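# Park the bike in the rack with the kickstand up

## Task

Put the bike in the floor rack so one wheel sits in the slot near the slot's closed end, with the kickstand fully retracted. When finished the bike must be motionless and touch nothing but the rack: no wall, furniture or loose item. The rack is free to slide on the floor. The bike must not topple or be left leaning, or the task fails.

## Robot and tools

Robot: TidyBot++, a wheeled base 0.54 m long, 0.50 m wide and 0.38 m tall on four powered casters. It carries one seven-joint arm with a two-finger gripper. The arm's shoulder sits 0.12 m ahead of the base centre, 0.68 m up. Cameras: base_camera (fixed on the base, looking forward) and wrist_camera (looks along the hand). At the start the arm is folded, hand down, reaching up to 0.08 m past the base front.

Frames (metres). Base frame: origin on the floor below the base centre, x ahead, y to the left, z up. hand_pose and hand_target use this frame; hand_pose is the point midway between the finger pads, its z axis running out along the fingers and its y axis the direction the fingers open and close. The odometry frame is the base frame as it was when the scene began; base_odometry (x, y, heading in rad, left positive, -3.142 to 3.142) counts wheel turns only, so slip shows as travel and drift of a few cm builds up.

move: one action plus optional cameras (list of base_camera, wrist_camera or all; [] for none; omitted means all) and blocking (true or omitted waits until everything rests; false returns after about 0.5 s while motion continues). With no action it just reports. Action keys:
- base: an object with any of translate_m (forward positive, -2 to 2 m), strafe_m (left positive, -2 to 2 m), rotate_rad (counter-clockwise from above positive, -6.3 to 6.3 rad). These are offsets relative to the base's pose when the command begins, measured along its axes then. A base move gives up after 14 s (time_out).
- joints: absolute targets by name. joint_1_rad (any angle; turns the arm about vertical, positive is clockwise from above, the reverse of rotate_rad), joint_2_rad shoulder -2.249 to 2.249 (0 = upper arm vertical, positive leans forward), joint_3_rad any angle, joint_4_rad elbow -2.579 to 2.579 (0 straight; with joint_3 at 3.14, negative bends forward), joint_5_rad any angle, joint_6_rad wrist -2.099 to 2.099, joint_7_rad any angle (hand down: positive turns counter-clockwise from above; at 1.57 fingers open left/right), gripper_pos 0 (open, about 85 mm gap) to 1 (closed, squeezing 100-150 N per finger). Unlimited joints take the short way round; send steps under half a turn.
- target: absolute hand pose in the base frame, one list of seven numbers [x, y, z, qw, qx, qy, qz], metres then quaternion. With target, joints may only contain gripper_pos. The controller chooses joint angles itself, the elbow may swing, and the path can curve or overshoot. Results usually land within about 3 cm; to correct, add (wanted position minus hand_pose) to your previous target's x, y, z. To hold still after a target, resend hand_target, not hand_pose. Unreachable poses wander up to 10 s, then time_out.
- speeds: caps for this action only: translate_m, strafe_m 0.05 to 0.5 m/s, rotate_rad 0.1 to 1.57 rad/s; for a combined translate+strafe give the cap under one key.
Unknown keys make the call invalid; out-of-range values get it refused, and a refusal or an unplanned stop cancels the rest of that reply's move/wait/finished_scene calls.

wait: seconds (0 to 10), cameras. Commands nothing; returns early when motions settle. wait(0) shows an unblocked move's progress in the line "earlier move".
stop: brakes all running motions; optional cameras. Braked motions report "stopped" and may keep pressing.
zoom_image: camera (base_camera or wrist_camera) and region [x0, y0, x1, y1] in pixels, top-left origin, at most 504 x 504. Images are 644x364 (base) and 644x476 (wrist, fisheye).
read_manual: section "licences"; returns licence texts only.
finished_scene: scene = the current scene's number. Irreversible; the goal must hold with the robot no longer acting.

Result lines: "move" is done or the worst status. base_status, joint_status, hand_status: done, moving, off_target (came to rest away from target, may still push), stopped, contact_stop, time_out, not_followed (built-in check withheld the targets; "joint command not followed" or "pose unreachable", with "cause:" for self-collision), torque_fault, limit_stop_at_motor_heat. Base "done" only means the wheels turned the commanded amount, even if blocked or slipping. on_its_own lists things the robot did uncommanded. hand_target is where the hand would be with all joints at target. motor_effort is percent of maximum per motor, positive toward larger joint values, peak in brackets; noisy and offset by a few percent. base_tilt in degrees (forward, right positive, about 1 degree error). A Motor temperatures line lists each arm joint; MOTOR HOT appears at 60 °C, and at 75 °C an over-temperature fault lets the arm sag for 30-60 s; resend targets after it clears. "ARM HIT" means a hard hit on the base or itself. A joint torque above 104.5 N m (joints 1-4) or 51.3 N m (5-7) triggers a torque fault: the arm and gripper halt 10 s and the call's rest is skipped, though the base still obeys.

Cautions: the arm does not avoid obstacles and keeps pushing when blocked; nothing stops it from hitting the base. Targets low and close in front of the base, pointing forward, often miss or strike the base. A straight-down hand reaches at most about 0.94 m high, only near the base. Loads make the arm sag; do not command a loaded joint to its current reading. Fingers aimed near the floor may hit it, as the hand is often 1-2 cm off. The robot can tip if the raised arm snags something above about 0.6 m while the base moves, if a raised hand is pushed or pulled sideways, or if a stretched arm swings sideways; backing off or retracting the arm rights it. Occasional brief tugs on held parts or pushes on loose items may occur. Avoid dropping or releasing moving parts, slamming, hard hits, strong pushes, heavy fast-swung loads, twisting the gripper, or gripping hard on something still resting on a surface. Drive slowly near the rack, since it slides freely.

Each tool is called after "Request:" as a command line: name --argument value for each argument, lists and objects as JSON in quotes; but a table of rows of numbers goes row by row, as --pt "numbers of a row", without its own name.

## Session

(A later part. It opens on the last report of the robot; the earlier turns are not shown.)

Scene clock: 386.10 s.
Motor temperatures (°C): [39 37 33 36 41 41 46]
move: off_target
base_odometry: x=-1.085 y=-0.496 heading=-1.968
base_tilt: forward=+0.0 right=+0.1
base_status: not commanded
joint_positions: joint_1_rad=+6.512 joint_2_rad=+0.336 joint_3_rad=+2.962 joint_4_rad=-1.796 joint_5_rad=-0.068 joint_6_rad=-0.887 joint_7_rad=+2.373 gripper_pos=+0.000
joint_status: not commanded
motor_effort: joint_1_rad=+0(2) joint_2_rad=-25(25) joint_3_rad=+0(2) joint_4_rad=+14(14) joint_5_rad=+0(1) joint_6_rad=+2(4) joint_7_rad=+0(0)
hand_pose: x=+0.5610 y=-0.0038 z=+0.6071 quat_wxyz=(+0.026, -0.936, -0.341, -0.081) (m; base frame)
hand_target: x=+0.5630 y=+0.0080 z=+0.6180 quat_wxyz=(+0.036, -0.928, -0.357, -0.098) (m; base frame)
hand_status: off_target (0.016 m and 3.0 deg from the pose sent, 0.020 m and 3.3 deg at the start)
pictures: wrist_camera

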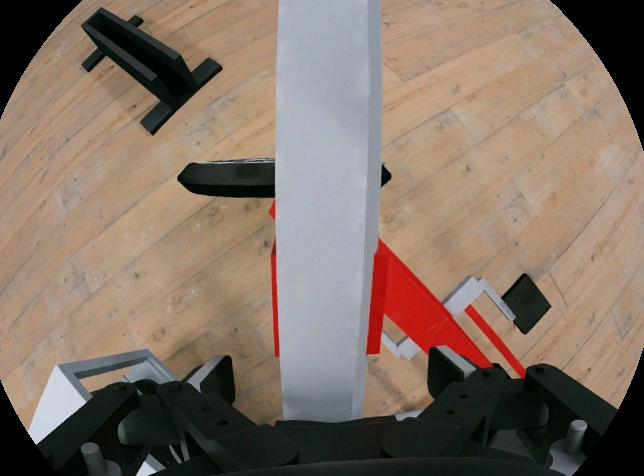

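Request:
move --target '[0.563, 0.010, 0.638, -0.0358, 0.9281, 0.3573, 0.0975]' --cameras '["wrist_camera"]'

Request:
move --joints '{"gripper_pos": 1.0}' --cameras '["wrist_camera"]'

Scene clock: 389.83 s.
Motor temperatures (°C): [39 38 33 36 41 41 46]
move: off_target
base_odometry: x=-1.085 y=-0.496 heading=-1.968
base_tilt: forward=-0.1 right=+0.0
base_status: not commanded
joint_positions: joint_1_rad=+6.492 joint_2_rad=+0.308 joint_3_rad=+2.979 joint_4_rad=-1.773 joint_5_rad=-0.068 joint_6_rad=-0.909 joint_7_rad=+2.373 gripper_pos=+0.000
joint_status: not commanded
motor_effort: joint_1_rad=-1(1) joint_2_rad=-25(26) joint_3_rad=+0(1) joint_4_rad=+14(15) joint_5_rad=-1(1) joint_6_rad=+2(3) joint_7_rad=+0(0)
hand_pose: x=+0.5670 y=-0.0031 z=+0.6253 quat_wxyz=(+0.016, -0.934, -0.344, -0.092) (m; base frame)
hand_target: x=+0.5630 y=+0.0100 z=+0.6380 quat_wxyz=(+0.036, -0.928, -0.357, -0.098) (m; base frame)
hand_status: off_target (0.019 m and 2.8 deg from the pose sent, 0.034 m and 3.0 deg at the start)
pictures: wrist_camera

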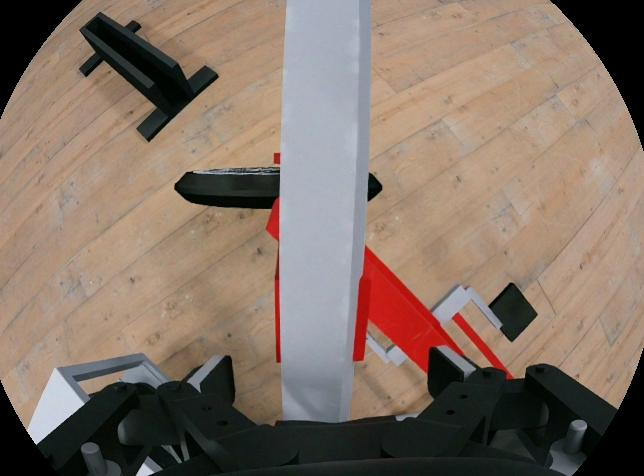

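Scene clock: 390.93 s.
Motor temperatures (°C): [39 38 33 36 41 41 46]
move: off_target
base_odometry: x=-1.085 y=-0.496 heading=-1.968
base_tilt: forward=+0.0 right=+0.1
base_status: not commanded
joint_positions: joint_1_rad=+6.489 joint_2_rad=+0.308 joint_3_rad=+2.981 joint_4_rad=-1.773 joint_5_rad=-0.073 joint_6_rad=-0.914 joint_7_rad=+2.373 gripper_pos=+0.779
joint_status: gripper_pos off_target (ended at +0.779, target +1.000)
motor_effort: joint_1_rad=-1(5) joint_2_rad=-25(26) joint_3_rad=+0(5) joint_4_rad=+14(17) joint_5_rad=-1(5) joint_6_rad=+1(6) joint_7_rad=+1(2)
hand_pose: x=+0.5656 y=-0.0013 z=+0.6251 quat_wxyz=(+0.019, -0.934, -0.344, -0.090) (m; base frame)
hand_target: x=+0.5630 y=+0.0100 z=+0.6380 quat_wxyz=(+0.036, -0.928, -0.357, -0.098) (m; base frame)
hand_status: not commanded
pictures: wrist_camera

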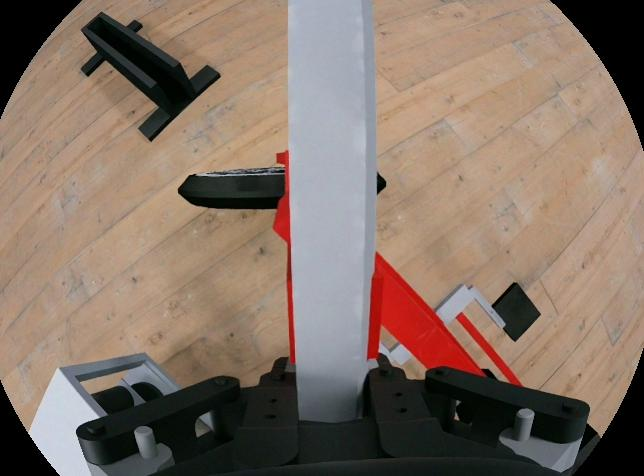

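Request:
move --base '{"translate_m": 0.035}' --speeds '{"translate_m": 0.05}' --target '[0.563, 0.010, 0.643, -0.0297, 0.9304, 0.3572, 0.0773]' --cameras '["wrist_camera"]'

Request:
move --base '{"translate_m": 0.035}' --speeds '{"translate_m": 0.05}' --target '[0.563, 0.010, 0.648, -0.0219, 0.9319, 0.3577, 0.0570]' --cameras '["wrist_camera"]'

Request:
move --base '{"translate_m": 0.035}' --speeds '{"translate_m": 0.05}' --target '[0.563, 0.010, 0.652, -0.0141, 0.9329, 0.3581, 0.0367]'

Scene clock: 402.80 s.
Motor temperatures (°C): [39 38 33 36 41 41 46]
move: off_target
base_odometry: x=-1.098 y=-0.528 heading=-1.968
base_tilt: forward=-0.1 right=+0.0
base_status: done
joint_positions: joint_1_rad=+6.474 joint_2_rad=+0.303 joint_3_rad=+3.012 joint_4_rad=-1.755 joint_5_rad=-0.073 joint_6_rad=-0.986 joint_7_rad=+2.373 gripper_pos=+0.780
joint_status: not commanded
motor_effort: joint_1_rad=-5(6) joint_2_rad=-24(29) joint_3_rad=-3(5) joint_4_rad=+18(20) joint_5_rad=-5(5) joint_6_rad=+5(8) joint_7_rad=+1(2)
hand_pose: x=+0.5525 y=-0.0070 z=+0.6297 quat_wxyz=(+0.025, -0.938, -0.340, -0.067) (m; base frame)
hand_target: x=+0.5630 y=+0.0100 z=+0.6430 quat_wxyz=(+0.030, -0.930, -0.357, -0.077) (m; base frame)
hand_status: off_target (0.024 m and 2.5 deg from the pose sent, 0.021 m and 2.5 deg at the start)
pictures: wrist_camera

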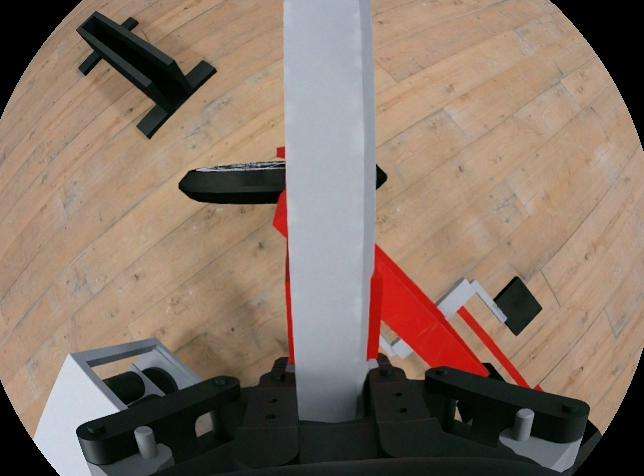

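Scene clock: 404.00 s.
Motor temperatures (°C): [39 38 33 36 41 41 46]
move: off_target
base_odometry: x=-1.112 y=-0.561 heading=-1.968
base_tilt: forward=-0.1 right=+0.0
base_status: done
joint_positions: joint_1_rad=+6.443 joint_2_rad=+0.310 joint_3_rad=+3.024 joint_4_rad=-1.701 joint_5_rad=-0.061 joint_6_rad=-1.037 joint_7_rad=+2.371 gripper_pos=+0.785
joint_status: not commanded
motor_effort: joint_1_rad=-4(7) joint_2_rad=-21(29) joint_3_rad=-2(5) joint_4_rad=+16(21) joint_5_rad=-4(6) joint_6_rad=+4(8) joint_7_rad=+1(1)
hand_pose: x=+0.5603 y=-0.0016 z=+0.6411 quat_wxyz=(+0.021, -0.933, -0.353, -0.062) (m; base frame)
hand_target: x=+0.5630 y=+0.0100 z=+0.6480 quat_wxyz=(+0.022, -0.932, -0.358, -0.057) (m; base frame)
hand_status: off_target (0.014 m and 0.8 deg from the pose sent, 0.027 m and 2.4 deg at the start)
pictures: wrist_camera

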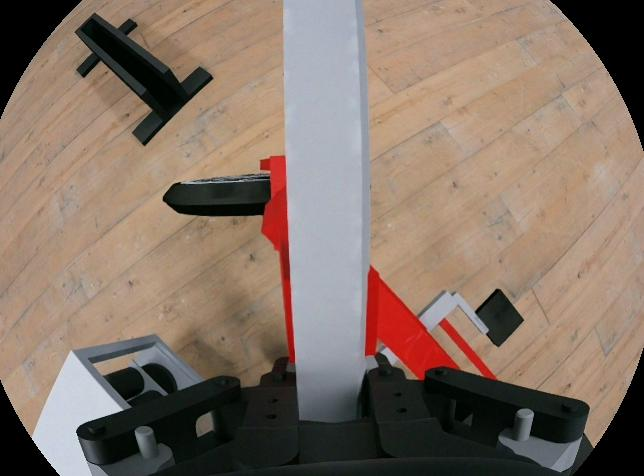

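Scene clock: 405.20 s.
Motor temperatures (°C): [39 38 33 36 41 41 46]
move: off_target
base_odometry: x=-1.126 y=-0.593 heading=-1.968
base_tilt: forward=+0.0 right=+0.0
base_status: done
joint_positions: joint_1_rad=+6.406 joint_2_rad=+0.325 joint_3_rad=+3.028 joint_4_rad=-1.650 joint_5_rad=-0.041 joint_6_rad=-1.079 joint_7_rad=+2.356 gripper_pos=+0.791
joint_status: not commanded
motor_effort: joint_1_rad=-2(6) joint_2_rad=-24(28) joint_3_rad=-2(4) joint_4_rad=+15(19) joint_5_rad=-4(5) joint_6_rad=+1(6) joint_7_rad=+1(1)
hand_pose: x=+0.5687 y=+0.0071 z=+0.6489 quat_wxyz=(+0.016, -0.929, -0.366, -0.055) (m; base frame)
hand_target: x=+0.5630 y=+0.0100 z=+0.6520 quat_wxyz=(+0.014, -0.933, -0.358, -0.037) (m; base frame)
hand_status: off_target (0.007 m and 2.4 deg from the pose sent, 0.016 m and 3.1 deg at the start)
pictures: base_camera, wrist_camera

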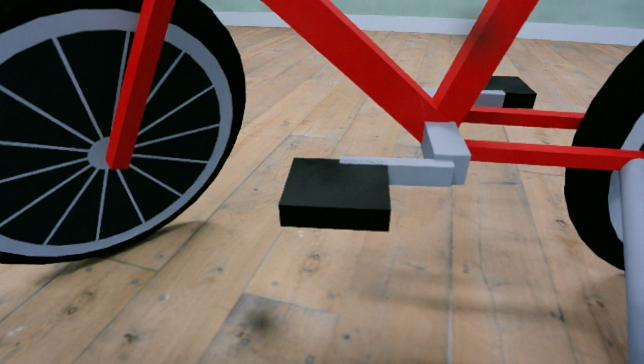

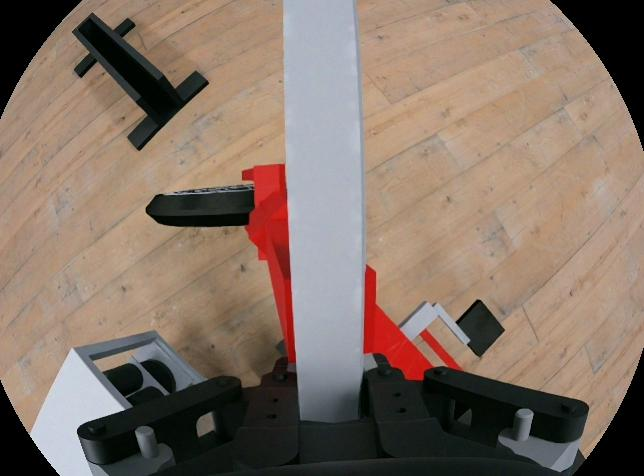

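Request:
move --base '{"translate_m": 0.035}' --speeds '{"translate_m": 0.05}' --target '[0.563, 0.010, 0.655, -0.0063, 0.9335, 0.3583, 0.0163]' --cameras '["wrist_camera"]'

Request:
move --base '{"translate_m": 0.03}' --speeds '{"translate_m": 0.05}' --target '[0.563, 0.010, 0.658, 0, 0.9336, 0.3584, 0]'

Scene clock: 409.50 s.
Motor temperatures (°C): [39 38 33 36 41 41 46]
move: off_target
base_odometry: x=-1.140 y=-0.625 heading=-1.969
base_tilt: forward=+0.0 right=-0.1
base_status: done
joint_positions: joint_1_rad=+6.372 joint_2_rad=+0.347 joint_3_rad=+3.030 joint_4_rad=-1.603 joint_5_rad=-0.019 joint_6_rad=-1.109 joint_7_rad=+2.332 gripper_pos=+0.801
joint_status: not commanded
motor_effort: joint_1_rad=-1(4) joint_2_rad=-27(29) joint_3_rad=+0(2) joint_4_rad=+14(18) joint_5_rad=-3(5) joint_6_rad=-1(3) joint_7_rad=+0(1)
hand_pose: x=+0.5783 y=+0.0155 z=+0.6526 quat_wxyz=(+0.011, -0.926, -0.374, -0.049) (m; base frame)
hand_target: x=+0.5630 y=+0.0100 z=+0.6550 quat_wxyz=(+0.006, -0.933, -0.358, -0.016) (m; base frame)
hand_status: off_target (0.016 m and 4.3 deg from the pose sent, 0.009 m and 4.7 deg at the start)
pictures: wrist_camera

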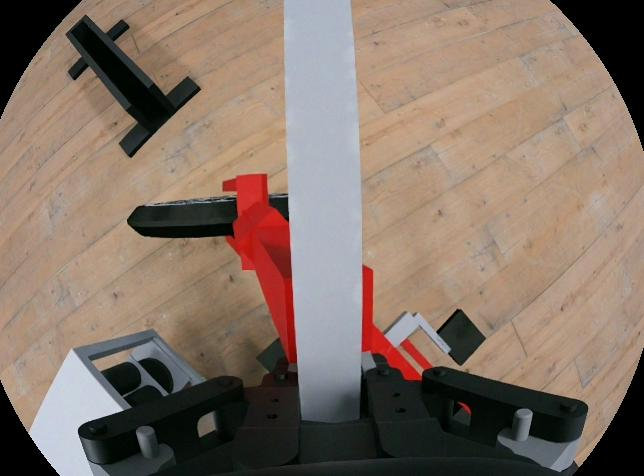

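Scene clock: 410.57 s.
Motor temperatures (°C): [39 38 33 36 41 41 46]
move: off_target
base_odometry: x=-1.151 y=-0.653 heading=-1.969
base_tilt: forward=-0.1 right=+0.0
base_status: done
joint_positions: joint_1_rad=+6.348 joint_2_rad=+0.368 joint_3_rad=+3.030 joint_4_rad=-1.570 joint_5_rad=-0.003 joint_6_rad=-1.144 joint_7_rad=+2.313 gripper_pos=+0.807
joint_status: not commanded
motor_effort: joint_1_rad=+0(2) joint_2_rad=-29(32) joint_3_rad=+1(2) joint_4_rad=+15(17) joint_5_rad=-2(3) joint_6_rad=+0(3) joint_7_rad=+0(1)
hand_pose: x=+0.5806 y=+0.0218 z=+0.6526 quat_wxyz=(+0.010, -0.924, -0.379, -0.036) (m; base frame)
hand_target: x=+0.5630 y=+0.0100 z=+0.6580 quat_wxyz=(+0.000, -0.934, -0.358, +0.000) (m; base frame)
hand_status: off_target (0.022 m and 5.1 deg from the pose sent, 0.017 m and 6.1 deg at the start)
pictures: base_camera, wrist_camera

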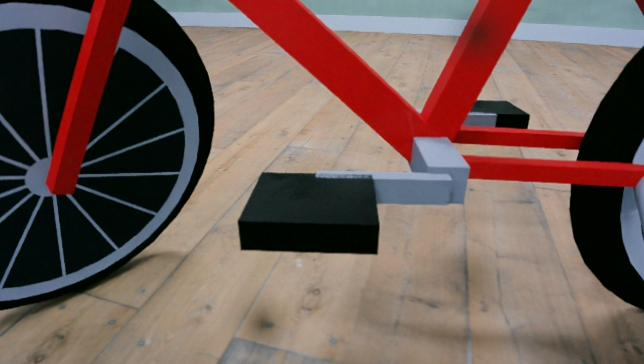

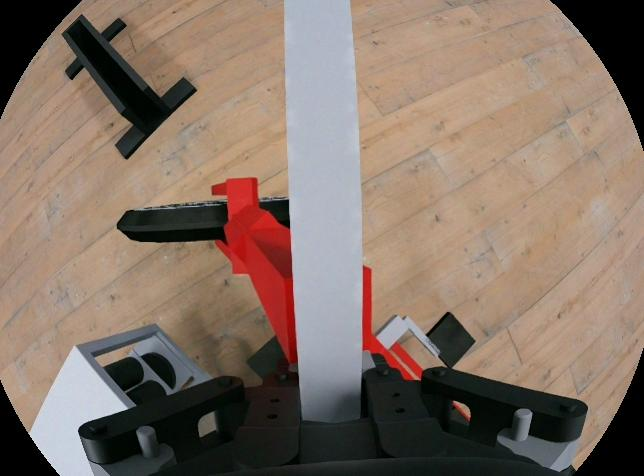

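Request:
move --target '[0.5585, 0.0155, 0.658, 0, 0.9563, 0.2924, 0]' --cameras '["wrist_camera"]'

Request:
move --target '[0.555, 0.0215, 0.658, 0, 0.9744, 0.2250, 0]' --cameras '["wrist_camera"]'

Request:
move --target '[0.553, 0.028, 0.656, 0, 0.9877, 0.1564, 0]'

Scene clock: 423.23 s.
Motor temperatures (°C): [39 38 33 36 41 41 46]
move: off_target
base_odometry: x=-1.151 y=-0.653 heading=-1.969
base_tilt: forward=-0.1 right=+0.0
base_status: not commanded
joint_positions: joint_1_rad=+6.320 joint_2_rad=+0.364 joint_3_rad=+3.048 joint_4_rad=-1.570 joint_5_rad=-0.003 joint_6_rad=-1.147 joint_7_rad=+2.175 gripper_pos=+0.809
joint_status: not commanded
motor_effort: joint_1_rad=+0(2) joint_2_rad=-26(29) joint_3_rad=+1(3) joint_4_rad=+13(14) joint_5_rad=-3(3) joint_6_rad=+0(1) joint_7_rad=-2(2)
hand_pose: x=+0.5799 y=+0.0268 z=+0.6539 quat_wxyz=(+0.009, -0.947, -0.321, -0.035) (m; base frame)
hand_target: x=+0.5585 y=+0.0155 z=+0.6580 quat_wxyz=(+0.000, -0.956, -0.292, +0.000) (m; base frame)
hand_status: off_target (0.025 m and 5.4 deg from the pose sent, 0.024 m and 11.5 deg at the start)
pictures: wrist_camera

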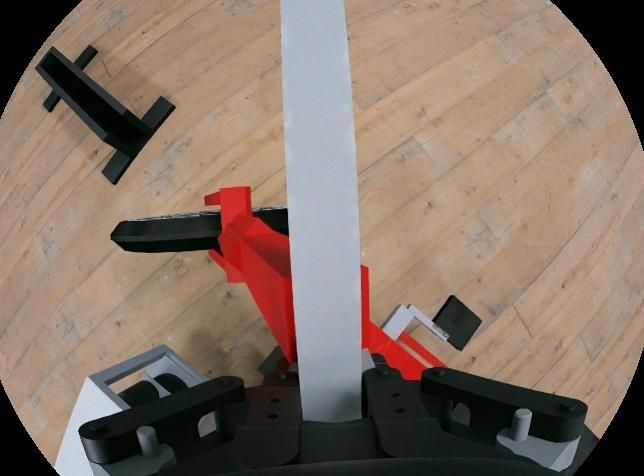

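Scene clock: 423.87 s.
Motor temperatures (°C): [39 38 33 36 41 41 46]
move: off_target
base_odometry: x=-1.151 y=-0.653 heading=-1.969
base_tilt: forward=-0.1 right=+0.0
base_status: not commanded
joint_positions: joint_1_rad=+6.289 joint_2_rad=+0.359 joint_3_rad=+3.067 joint_4_rad=-1.570 joint_5_rad=-0.003 joint_6_rad=-1.148 joint_7_rad=+2.032 gripper_pos=+0.810
joint_status: not commanded
motor_effort: joint_1_rad=+0(2) joint_2_rad=-26(27) joint_3_rad=+2(3) joint_4_rad=+13(14) joint_5_rad=-2(4) joint_6_rad=+2(2) joint_7_rad=-2(3)
hand_pose: x=+0.5793 y=+0.0328 z=+0.6555 quat_wxyz=(+0.008, -0.965, -0.259, -0.035) (m; base frame)
hand_target: x=+0.5550 y=+0.0215 z=+0.6580 quat_wxyz=(+0.000, -0.974, -0.225, +0.000) (m; base frame)
hand_status: off_target (0.027 m and 5.7 deg from the pose sent, 0.026 m and 12.1 deg at the start)
pictures: wrist_camera

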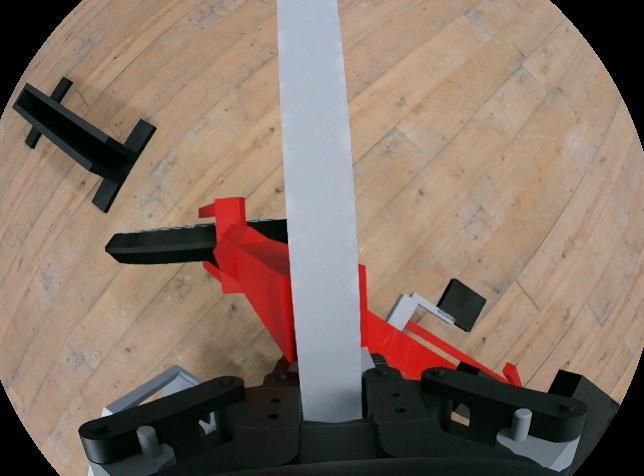

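Scene clock: 424.50 s.
Motor temperatures (°C): [39 38 33 36 41 41 46]
move: off_target
base_odometry: x=-1.151 y=-0.653 heading=-1.969
base_tilt: forward=+0.0 right=+0.0
base_status: not commanded
joint_positions: joint_1_rad=+6.258 joint_2_rad=+0.355 joint_3_rad=+3.084 joint_4_rad=-1.570 joint_5_rad=-0.003 joint_6_rad=-1.149 joint_7_rad=+1.885 gripper_pos=+0.811
joint_status: not commanded
motor_effort: joint_1_rad=+1(2) joint_2_rad=-27(28) joint_3_rad=+1(3) joint_4_rad=+14(15) joint_5_rad=+0(3) joint_6_rad=+2(3) joint_7_rad=-2(3)
hand_pose: x=+0.5791 y=+0.0392 z=+0.6575 quat_wxyz=(+0.007, -0.980, -0.194, -0.036) (m; base frame)
hand_target: x=+0.5530 y=+0.0280 z=+0.6560 quat_wxyz=(+0.000, -0.988, -0.156, +0.000) (m; base frame)
hand_status: off_target (0.028 m and 6.1 deg from the pose sent, 0.027 m and 12.7 deg at the start)
pictures: base_camera, wrist_camera

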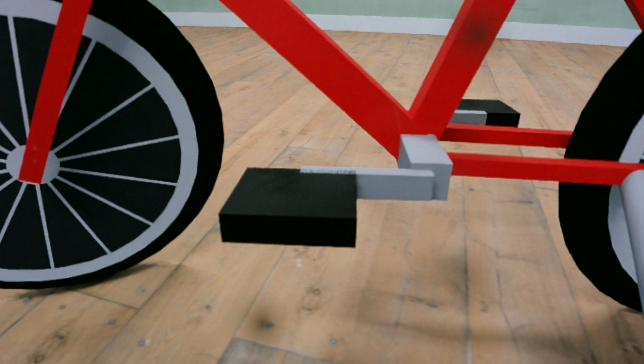

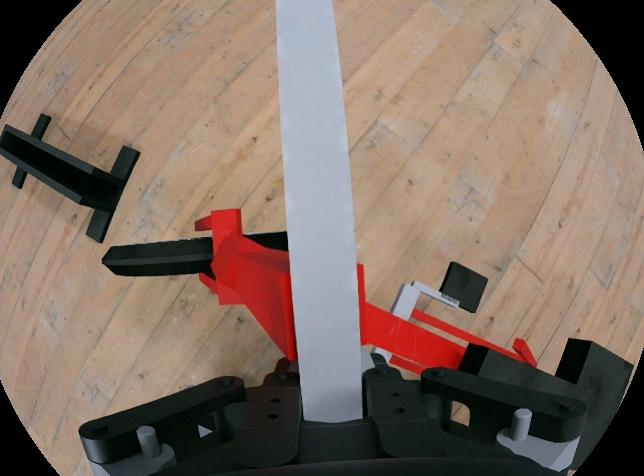

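Request:
move --target '[0.551, 0.035, 0.656, 0, 0.9962, 0.0872, 0]' --cameras '["wrist_camera"]'

Request:
move --target '[0.550, 0.042, 0.656, 0, 0.9998, 0.0175, 0]' --cameras '["wrist_camera"]'

Request:
move --target '[0.550, 0.046, 0.656, 0, 0.9994, -0.0349, 0]'

Scene clock: 429.93 s.
Motor temperatures (°C): [39 38 33 36 41 41 46]
move: off_target
base_odometry: x=-1.151 y=-0.653 heading=-1.969
base_tilt: forward=-0.1 right=+0.1
base_status: not commanded
joint_positions: joint_1_rad=+6.226 joint_2_rad=+0.350 joint_3_rad=+3.104 joint_4_rad=-1.570 joint_5_rad=-0.003 joint_6_rad=-1.149 joint_7_rad=+1.735 gripper_pos=+0.811
joint_status: not commanded
motor_effort: joint_1_rad=+1(3) joint_2_rad=-26(27) joint_3_rad=+2(3) joint_4_rad=+12(14) joint_5_rad=+0(2) joint_6_rad=+1(3) joint_7_rad=-2(2)
hand_pose: x=+0.5787 y=+0.0454 z=+0.6595 quat_wxyz=(+0.007, -0.991, -0.127, -0.037) (m; base frame)
hand_target: x=+0.5510 y=+0.0350 z=+0.6560 quat_wxyz=(+0.000, -0.996, -0.087, +0.000) (m; base frame)
hand_status: off_target (0.030 m and 6.3 deg from the pose sent, 0.028 m and 13.1 deg at the start)
pictures: wrist_camera

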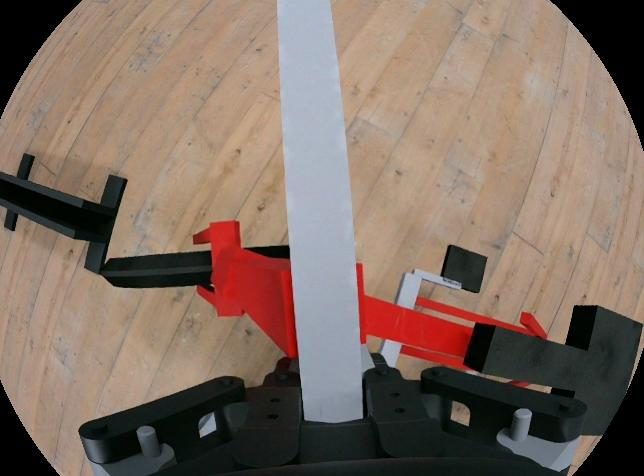

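Scene clock: 430.60 s.
Motor temperatures (°C): [39 38 33 36 41 41 46]
move: off_target
base_odometry: x=-1.151 y=-0.653 heading=-1.969
base_tilt: forward=-0.1 right=+0.0
base_status: not commanded
joint_positions: joint_1_rad=+6.194 joint_2_rad=+0.345 joint_3_rad=+3.123 joint_4_rad=-1.570 joint_5_rad=-0.003 joint_6_rad=-1.149 joint_7_rad=+1.586 gripper_pos=+0.811
joint_status: not commanded
motor_effort: joint_1_rad=+1(2) joint_2_rad=-26(26) joint_3_rad=+3(3) joint_4_rad=+13(14) joint_5_rad=+0(2) joint_6_rad=+1(2) joint_7_rad=-1(3)
hand_pose: x=+0.5784 y=+0.0516 z=+0.6614 quat_wxyz=(+0.006, -0.997, -0.060, -0.039) (m; base frame)
hand_target: x=+0.5500 y=+0.0420 z=+0.6560 quat_wxyz=(+0.000, -1.000, -0.017, +0.000) (m; base frame)
hand_status: off_target (0.030 m and 6.7 deg from the pose sent, 0.029 m and 13.4 deg at the start)
pictures: wrist_camera

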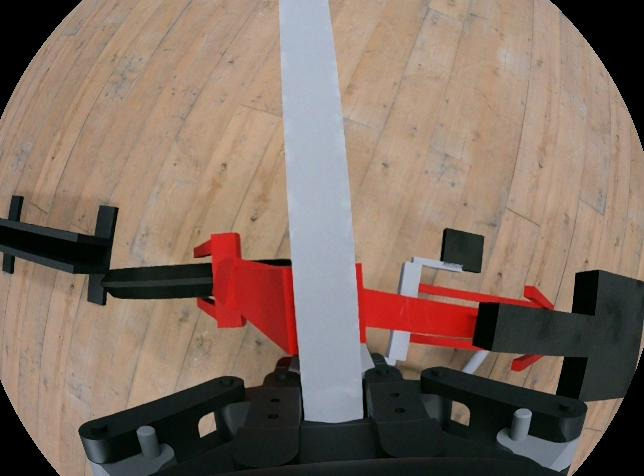

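Scene clock: 431.20 s.
Motor temperatures (°C): [39 38 33 36 41 41 46]
move: off_target
base_odometry: x=-1.151 y=-0.653 heading=-1.969
base_tilt: forward=-0.1 right=+0.0
base_status: not commanded
joint_positions: joint_1_rad=+6.172 joint_2_rad=+0.342 joint_3_rad=+3.138 joint_4_rad=-1.570 joint_5_rad=-0.003 joint_6_rad=-1.149 joint_7_rad=+1.476 gripper_pos=+0.812
joint_status: not commanded
motor_effort: joint_1_rad=+0(1) joint_2_rad=-26(26) joint_3_rad=+2(3) joint_4_rad=+14(14) joint_5_rad=+0(1) joint_6_rad=+0(2) joint_7_rad=-1(2)
hand_pose: x=+0.5782 y=+0.0554 z=+0.6629 quat_wxyz=(+0.006, -0.999, -0.010, -0.040) (m; base frame)
hand_target: x=+0.5500 y=+0.0460 z=+0.6560 quat_wxyz=(+0.000, -0.999, +0.035, +0.000) (m; base frame)
hand_status: off_target (0.030 m and 6.9 deg from the pose sent, 0.029 m and 11.8 deg at the start)
pictures: base_camera, wrist_camera

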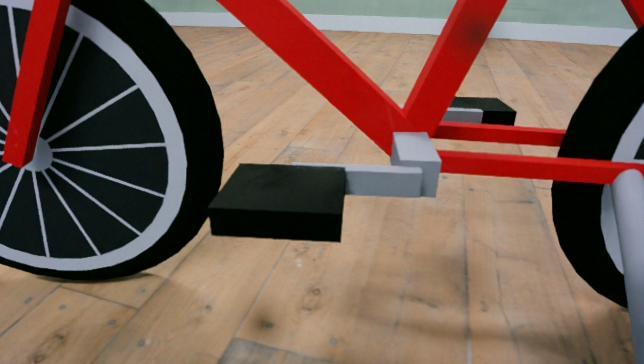

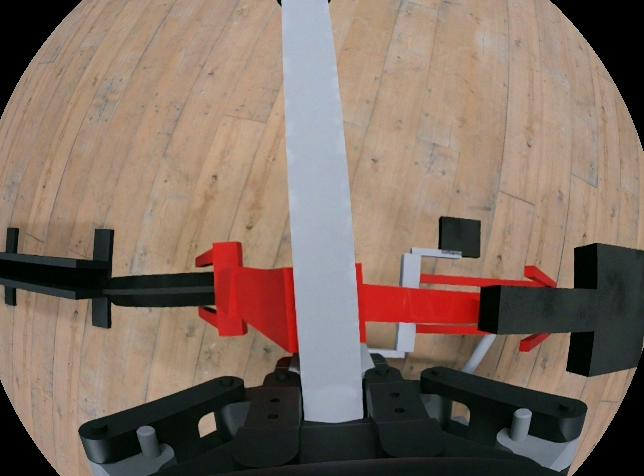

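Request:
zoom_image --camera "wrist_camera" --region '[0, 200, 380, 380]'

Scaled by 1.326.

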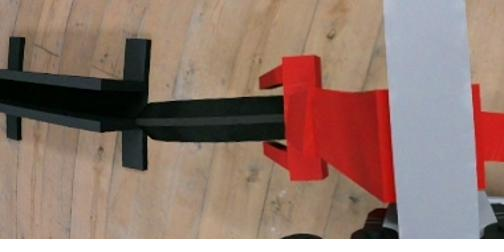

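Request:
zoom_image --camera "wrist_camera" --region '[20, 220, 150, 340]'

Scaled by 3.877.

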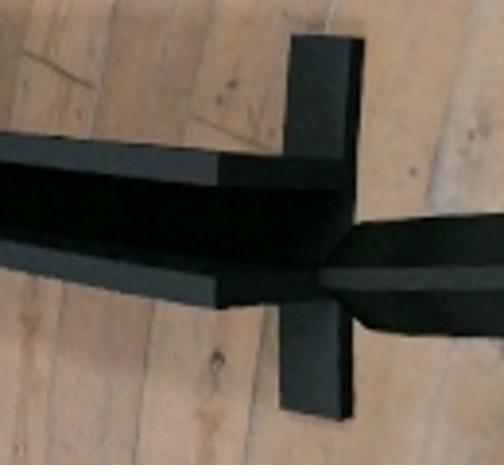

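Request:
move --target '[0.550, 0.055, 0.656, 0, 0.9925, -0.1219, 0]' --cameras '["wrist_camera"]'

Request:
move --base '{"strafe_m": 0.06, "translate_m": 0.010}' --speeds '{"strafe_m": 0.08}'

Request:
zoom_image --camera "wrist_camera" --region '[20, 180, 240, 340]'

Scene clock: 479.03 s.
Motor temperatures (°C): [39 38 33 36 41 41 46]
move: off_target
base_odometry: x=-1.151 y=-0.653 heading=-1.969
base_tilt: forward=-0.1 right=+0.0
base_status: not commanded
joint_positions: joint_1_rad=+6.132 joint_2_rad=+0.337 joint_3_rad=+3.164 joint_4_rad=-1.570 joint_5_rad=-0.003 joint_6_rad=-1.149 joint_7_rad=+1.290 gripper_pos=+0.812
joint_status: not commanded
motor_effort: joint_1_rad=+0(1) joint_2_rad=-24(26) joint_3_rad=+3(3) joint_4_rad=+11(14) joint_5_rad=+0(1) joint_6_rad=+1(2) joint_7_rad=-2(2)
hand_pose: x=+0.5777 y=+0.0619 z=+0.6648 quat_wxyz=(+0.006, -0.996, +0.076, -0.042) (m; base frame)
hand_target: x=+0.5500 y=+0.0550 z=+0.6560 quat_wxyz=(+0.000, -0.993, +0.122, +0.000) (m; base frame)
hand_status: off_target (0.030 m and 7.2 deg from the pose sent, 0.029 m and 15.8 deg at the start)
pictures: wrist_camera

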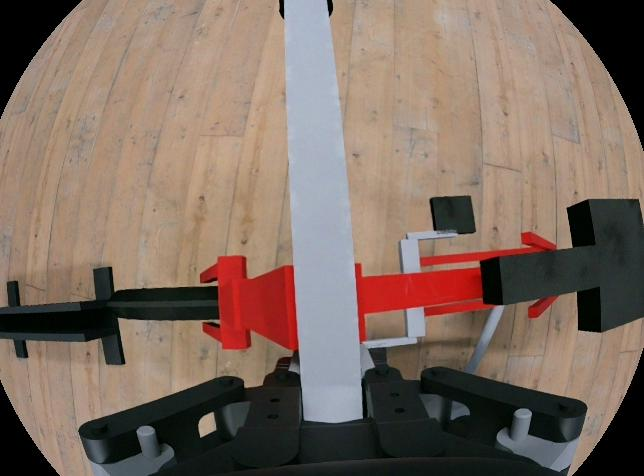

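Scene clock: 480.33 s.
Motor temperatures (°C): [39 38 33 36 41 41 46]
move: done
base_odometry: x=-1.100 y=-0.686 heading=-1.969
base_tilt: forward=-0.1 right=+0.0
base_status: done
joint_positions: joint_1_rad=+6.124 joint_2_rad=+0.337 joint_3_rad=+3.178 joint_4_rad=-1.570 joint_5_rad=-0.003 joint_6_rad=-1.149 joint_7_rad=+1.290 gripper_pos=+0.812
joint_status: not commanded
motor_effort: joint_1_rad=-1(4) joint_2_rad=-25(27) joint_3_rad=+1(5) joint_4_rad=+12(14) joint_5_rad=-1(4) joint_6_rad=+1(2) joint_7_rad=-1(2)
hand_pose: x=+0.5779 y=+0.0599 z=+0.6649 quat_wxyz=(+0.004, -0.996, +0.078, -0.043) (m; base frame)
hand_target: x=+0.5500 y=+0.0550 z=+0.6560 quat_wxyz=(+0.000, -0.993, +0.122, +0.000) (m; base frame)
hand_status: not commanded
pictures: base_camera, wrist_camera

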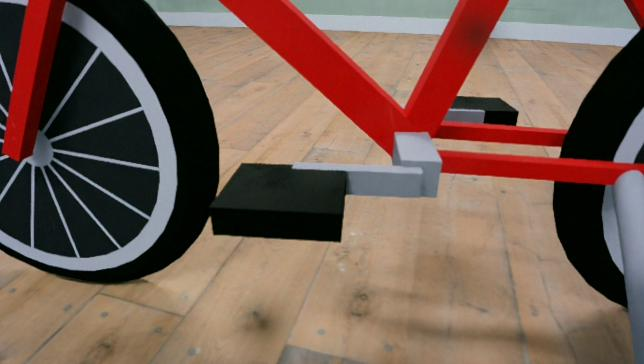

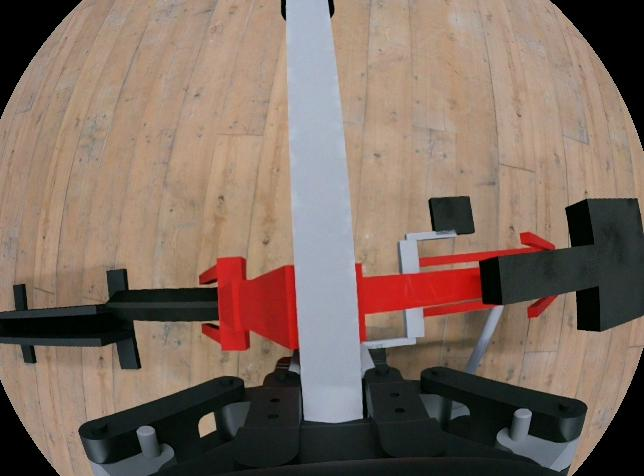

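Scaled by 2.291.

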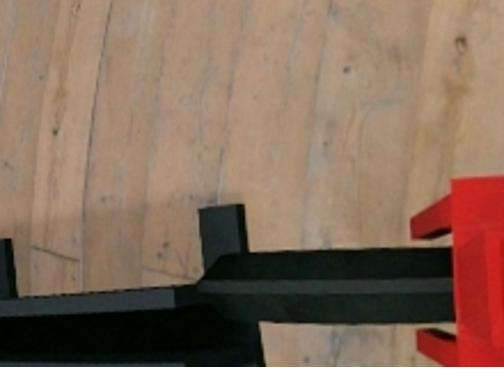

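Request:
move --target '[0.550, 0.047, 0.656, 0, 0.9990, -0.0436, 0]' --cameras '["wrist_camera"]'

Request:
zoom_image --camera "wrist_camera" --region '[20, 180, 240, 340]'

Scene clock: 489.30 s.
Motor temperatures (°C): [39 38 33 36 41 41 46]
move: off_target
base_odometry: x=-1.100 y=-0.686 heading=-1.969
base_tilt: forward=-0.1 right=+0.0
base_status: not commanded
joint_positions: joint_1_rad=+6.159 joint_2_rad=+0.337 joint_3_rad=+3.164 joint_4_rad=-1.571 joint_5_rad=-0.003 joint_6_rad=-1.149 joint_7_rad=+1.367 gripper_pos=+0.812
joint_status: not commanded
motor_effort: joint_1_rad=-1(3) joint_2_rad=-26(29) joint_3_rad=+0(3) joint_4_rad=+13(15) joint_5_rad=+0(2) joint_6_rad=+0(1) joint_7_rad=+0(1)
hand_pose: x=+0.5786 y=+0.0499 z=+0.6645 quat_wxyz=(+0.004, -0.998, +0.050, -0.042) (m; base frame)
hand_target: x=+0.5500 y=+0.0470 z=+0.6560 quat_wxyz=(+0.000, -0.999, +0.044, +0.000) (m; base frame)
hand_status: off_target (0.030 m and 4.9 deg from the pose sent, 0.032 m and 6.3 deg at the start)
pictures: wrist_camera

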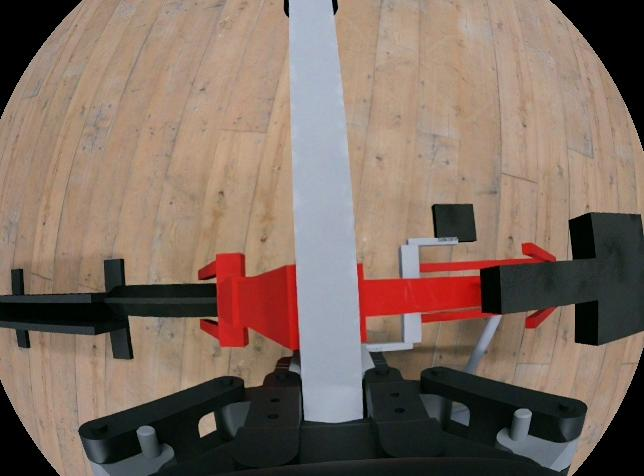

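Scaled by 2.291.

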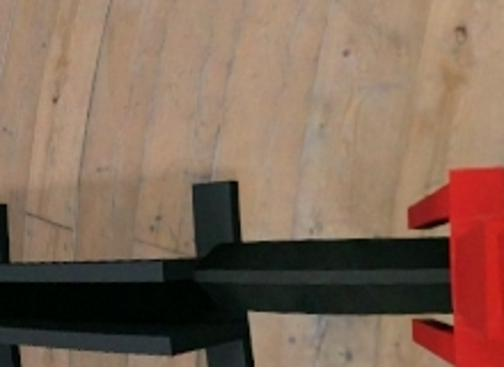

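Request:
move --target '[0.550, 0.041, 0.656, 0, 0.9997, 0.0262, 0]' --cameras '["wrist_camera"]'

Request:
zoom_image --camera "wrist_camera" --region '[20, 180, 240, 340]'

Scene clock: 505.80 s.
Motor temperatures (°C): [39 38 33 36 41 41 46]
move: off_target
base_odometry: x=-1.100 y=-0.686 heading=-1.969
base_tilt: forward=-0.1 right=+0.0
base_status: not commanded
joint_positions: joint_1_rad=+6.187 joint_2_rad=+0.339 joint_3_rad=+3.148 joint_4_rad=-1.572 joint_5_rad=-0.003 joint_6_rad=-1.149 joint_7_rad=+1.479 gripper_pos=+0.812
joint_status: not commanded
motor_effort: joint_1_rad=-2(3) joint_2_rad=-27(29) joint_3_rad=+1(2) joint_4_rad=+13(15) joint_5_rad=+1(1) joint_6_rad=-1(2) joint_7_rad=+1(1)
hand_pose: x=+0.5787 y=+0.0434 z=+0.6634 quat_wxyz=(+0.004, -0.999, +0.002, -0.040) (m; base frame)
hand_target: x=+0.5500 y=+0.0410 z=+0.6560 quat_wxyz=(+0.000, -1.000, -0.026, +0.000) (m; base frame)
hand_status: off_target (0.030 m and 5.7 deg from the pose sent, 0.031 m and 10.0 deg at the start)
pictures: wrist_camera

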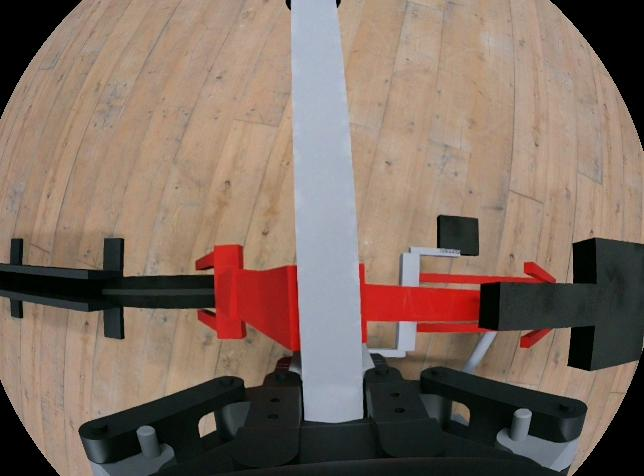

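Scaled by 2.291.

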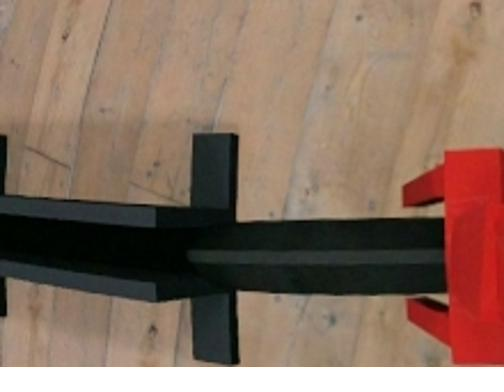

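Request:
move --base '{"strafe_m": 0.10, "translate_m": 0.003}' --speeds '{"strafe_m": 0.08}'

Request:
zoom_image --camera "wrist_camera" --region '[20, 180, 240, 340]'

Scene clock: 513.43 s.
Motor temperatures (°C): [39 38 33 36 41 40 46]
move: done
base_odometry: x=-1.009 y=-0.727 heading=-1.969
base_tilt: forward=+0.0 right=+0.0
base_status: done
joint_positions: joint_1_rad=+6.192 joint_2_rad=+0.339 joint_3_rad=+3.142 joint_4_rad=-1.572 joint_5_rad=-0.003 joint_6_rad=-1.149 joint_7_rad=+1.479 gripper_pos=+0.812
joint_status: not commanded
motor_effort: joint_1_rad=-2(6) joint_2_rad=-26(28) joint_3_rad=-1(4) joint_4_rad=+12(14) joint_5_rad=+0(3) joint_6_rad=-1(3) joint_7_rad=+1(1)
hand_pose: x=+0.5785 y=+0.0439 z=+0.6634 quat_wxyz=(+0.005, -0.999, +0.002, -0.040) (m; base frame)
hand_target: x=+0.5500 y=+0.0410 z=+0.6560 quat_wxyz=(+0.000, -1.000, -0.026, +0.000) (m; base frame)
hand_status: not commanded
pictures: base_camera, wrist_camera

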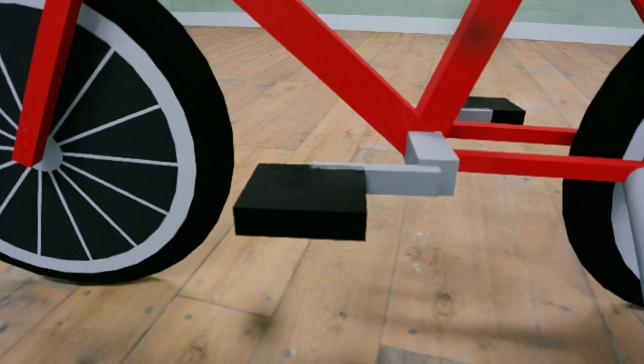

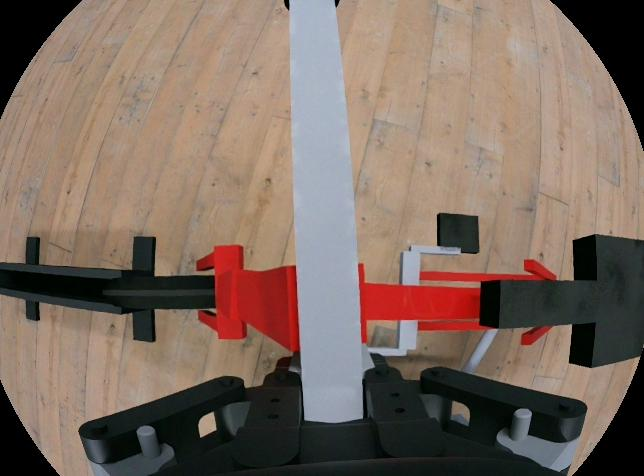

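Scaled by 2.291.

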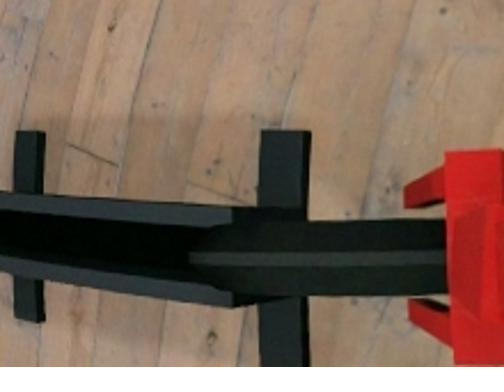

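Request:
move --base '{"strafe_m": 0.12, "translate_m": 0.005}' --speeds '{"strafe_m": 0.1}'

Scene clock: 518.07 s.
Motor temperatures (°C): [39 38 33 36 41 40 46]
move: done
base_odometry: x=-0.900 y=-0.779 heading=-1.969
base_tilt: forward=-0.1 right=-0.1
base_status: done
joint_positions: joint_1_rad=+6.192 joint_2_rad=+0.339 joint_3_rad=+3.140 joint_4_rad=-1.572 joint_5_rad=-0.003 joint_6_rad=-1.149 joint_7_rad=+1.479 gripper_pos=+0.812
joint_status: not commanded
motor_effort: joint_1_rad=-2(6) joint_2_rad=-25(27) joint_3_rad=+0(4) joint_4_rad=+12(14) joint_5_rad=+0(3) joint_6_rad=-1(2) joint_7_rad=+1(1)
hand_pose: x=+0.5783 y=+0.0447 z=+0.6635 quat_wxyz=(+0.005, -0.999, +0.001, -0.040) (m; base frame)
hand_target: x=+0.5500 y=+0.0410 z=+0.6560 quat_wxyz=(+0.000, -1.000, -0.026, +0.000) (m; base frame)
hand_status: not commanded
pictures: base_camera, wrist_camera

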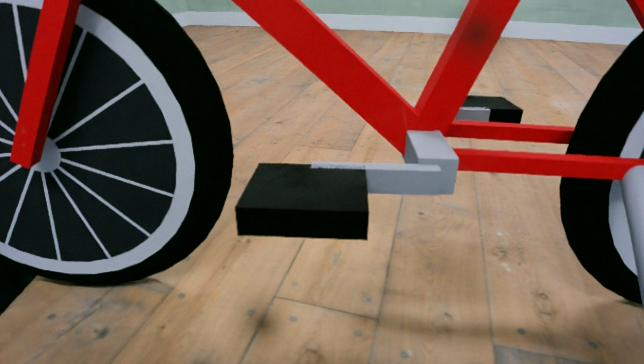

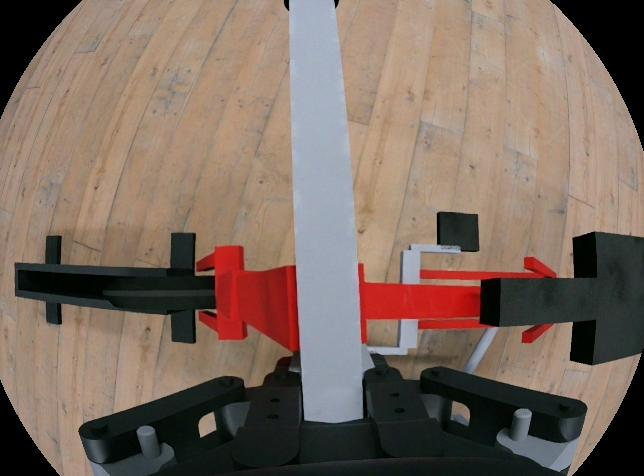

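Request:
move --base '{"strafe_m": 0.16, "translate_m": 0.006}' --speeds '{"strafe_m": 0.1}'

Scene clock: 523.67 s.
Motor temperatures (°C): [39 38 33 36 41 40 46]
move: done
base_odometry: x=-0.755 y=-0.846 heading=-1.969
base_tilt: forward=-0.1 right=+0.0
base_status: done
joint_positions: joint_1_rad=+6.195 joint_2_rad=+0.336 joint_3_rad=+3.146 joint_4_rad=-1.572 joint_5_rad=-0.003 joint_6_rad=-1.149 joint_7_rad=+1.479 gripper_pos=+0.812
joint_status: not commanded
motor_effort: joint_1_rad=-1(7) joint_2_rad=-25(25) joint_3_rad=+1(4) joint_4_rad=+11(12) joint_5_rad=+2(4) joint_6_rad=-2(2) joint_7_rad=+2(2)
hand_pose: x=+0.5788 y=+0.0410 z=+0.6648 quat_wxyz=(+0.004, -0.999, +0.005, -0.042) (m; base frame)
hand_target: x=+0.5500 y=+0.0410 z=+0.6560 quat_wxyz=(+0.000, -1.000, -0.026, +0.000) (m; base frame)
hand_status: not commanded
pictures: base_camera, wrist_camera

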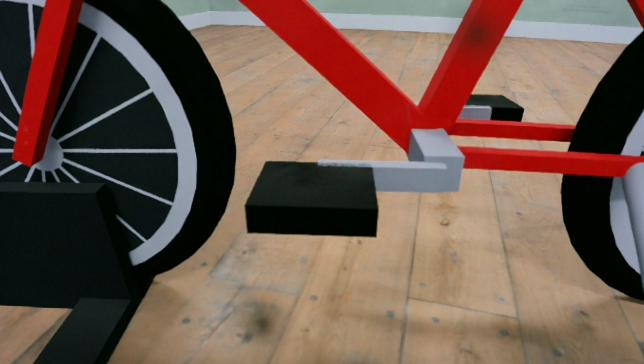

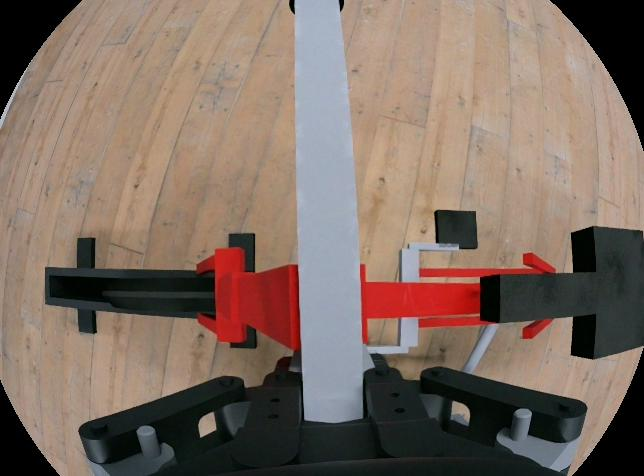

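Request:
move --base '{"strafe_m": 0.13, "translate_m": 0.005}' --speeds '{"strafe_m": 0.1}'

Scene clock: 528.37 s.
Motor temperatures (°C): [39 38 33 36 41 40 46]
move: done
base_odometry: x=-0.637 y=-0.902 heading=-1.970
base_tilt: forward=-0.1 right=+0.0
base_status: done
joint_positions: joint_1_rad=+6.198 joint_2_rad=+0.335 joint_3_rad=+3.150 joint_4_rad=-1.572 joint_5_rad=-0.001 joint_6_rad=-1.149 joint_7_rad=+1.479 gripper_pos=+0.812
joint_status: not commanded
motor_effort: joint_1_rad=-1(7) joint_2_rad=-24(25) joint_3_rad=+1(4) joint_4_rad=+12(13) joint_5_rad=+2(4) joint_6_rad=+1(1) joint_7_rad=+2(3)
hand_pose: x=+0.5792 y=+0.0374 z=+0.6651 quat_wxyz=(+0.003, -0.999, +0.007, -0.042) (m; base frame)
hand_target: x=+0.5500 y=+0.0410 z=+0.6560 quat_wxyz=(+0.000, -1.000, -0.026, +0.000) (m; base frame)
hand_status: not commanded
pictures: base_camera, wrist_camera

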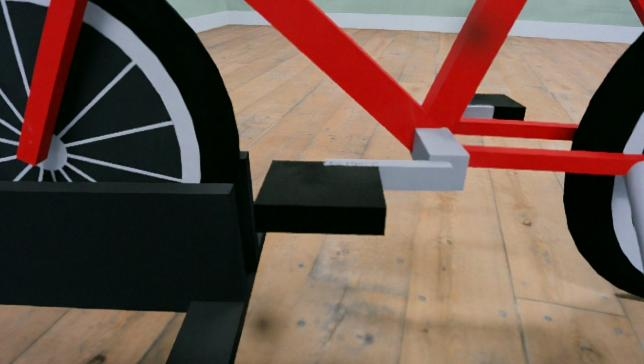

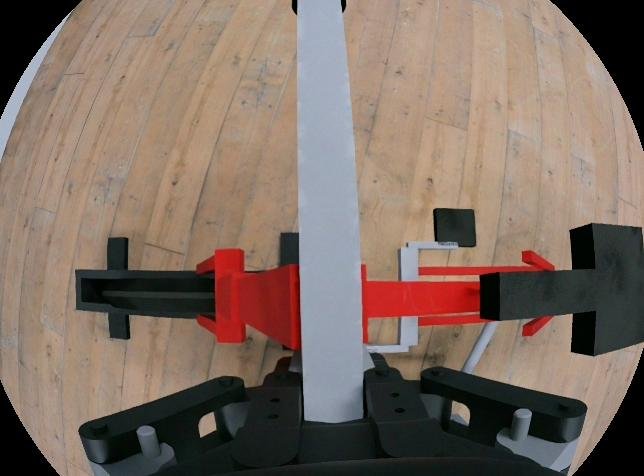

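Request:
move --base '{"strafe_m": 0.06, "translate_m": 0.002}' --speeds '{"strafe_m": 0.08}'

Request:
zoom_image --camera "wrist_camera" --region '[60, 210, 240, 350]'

Scene clock: 535.03 s.
Motor temperatures (°C): [39 38 33 36 41 40 46]
move: done
base_odometry: x=-0.582 y=-0.927 heading=-1.970
base_tilt: forward=-0.1 right=+0.0
base_status: done
joint_positions: joint_1_rad=+6.202 joint_2_rad=+0.335 joint_3_rad=+3.152 joint_4_rad=-1.572 joint_5_rad=-0.001 joint_6_rad=-1.149 joint_7_rad=+1.479 gripper_pos=+0.812
joint_status: not commanded
motor_effort: joint_1_rad=-1(8) joint_2_rad=-25(26) joint_3_rad=+1(5) joint_4_rad=+13(13) joint_5_rad=+3(4) joint_6_rad=+0(2) joint_7_rad=+2(3)
hand_pose: x=+0.5794 y=+0.0345 z=+0.6652 quat_wxyz=(+0.002, -0.999, +0.010, -0.043) (m; base frame)
hand_target: x=+0.5500 y=+0.0410 z=+0.6560 quat_wxyz=(+0.000, -1.000, -0.026, +0.000) (m; base frame)
hand_status: not commanded
pictures: base_camera, wrist_camera

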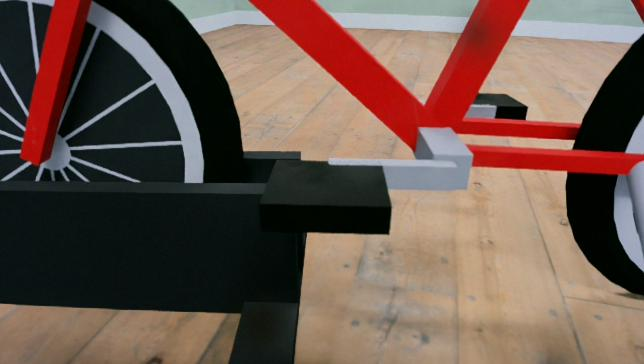

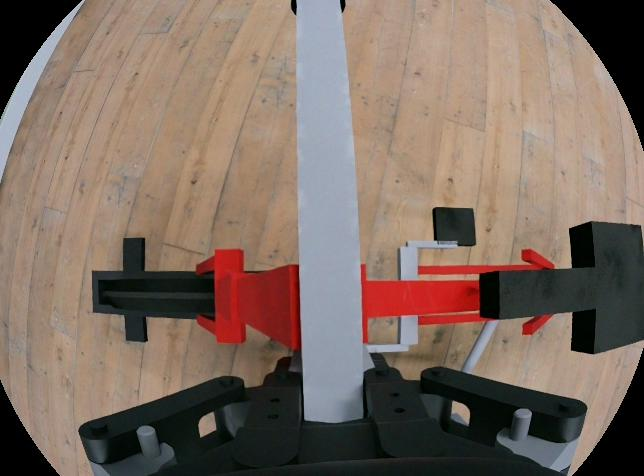

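Scaled by 2.800.

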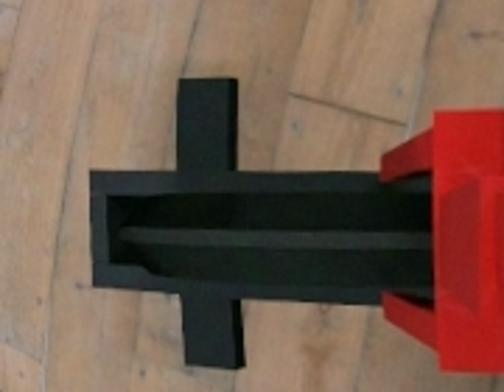

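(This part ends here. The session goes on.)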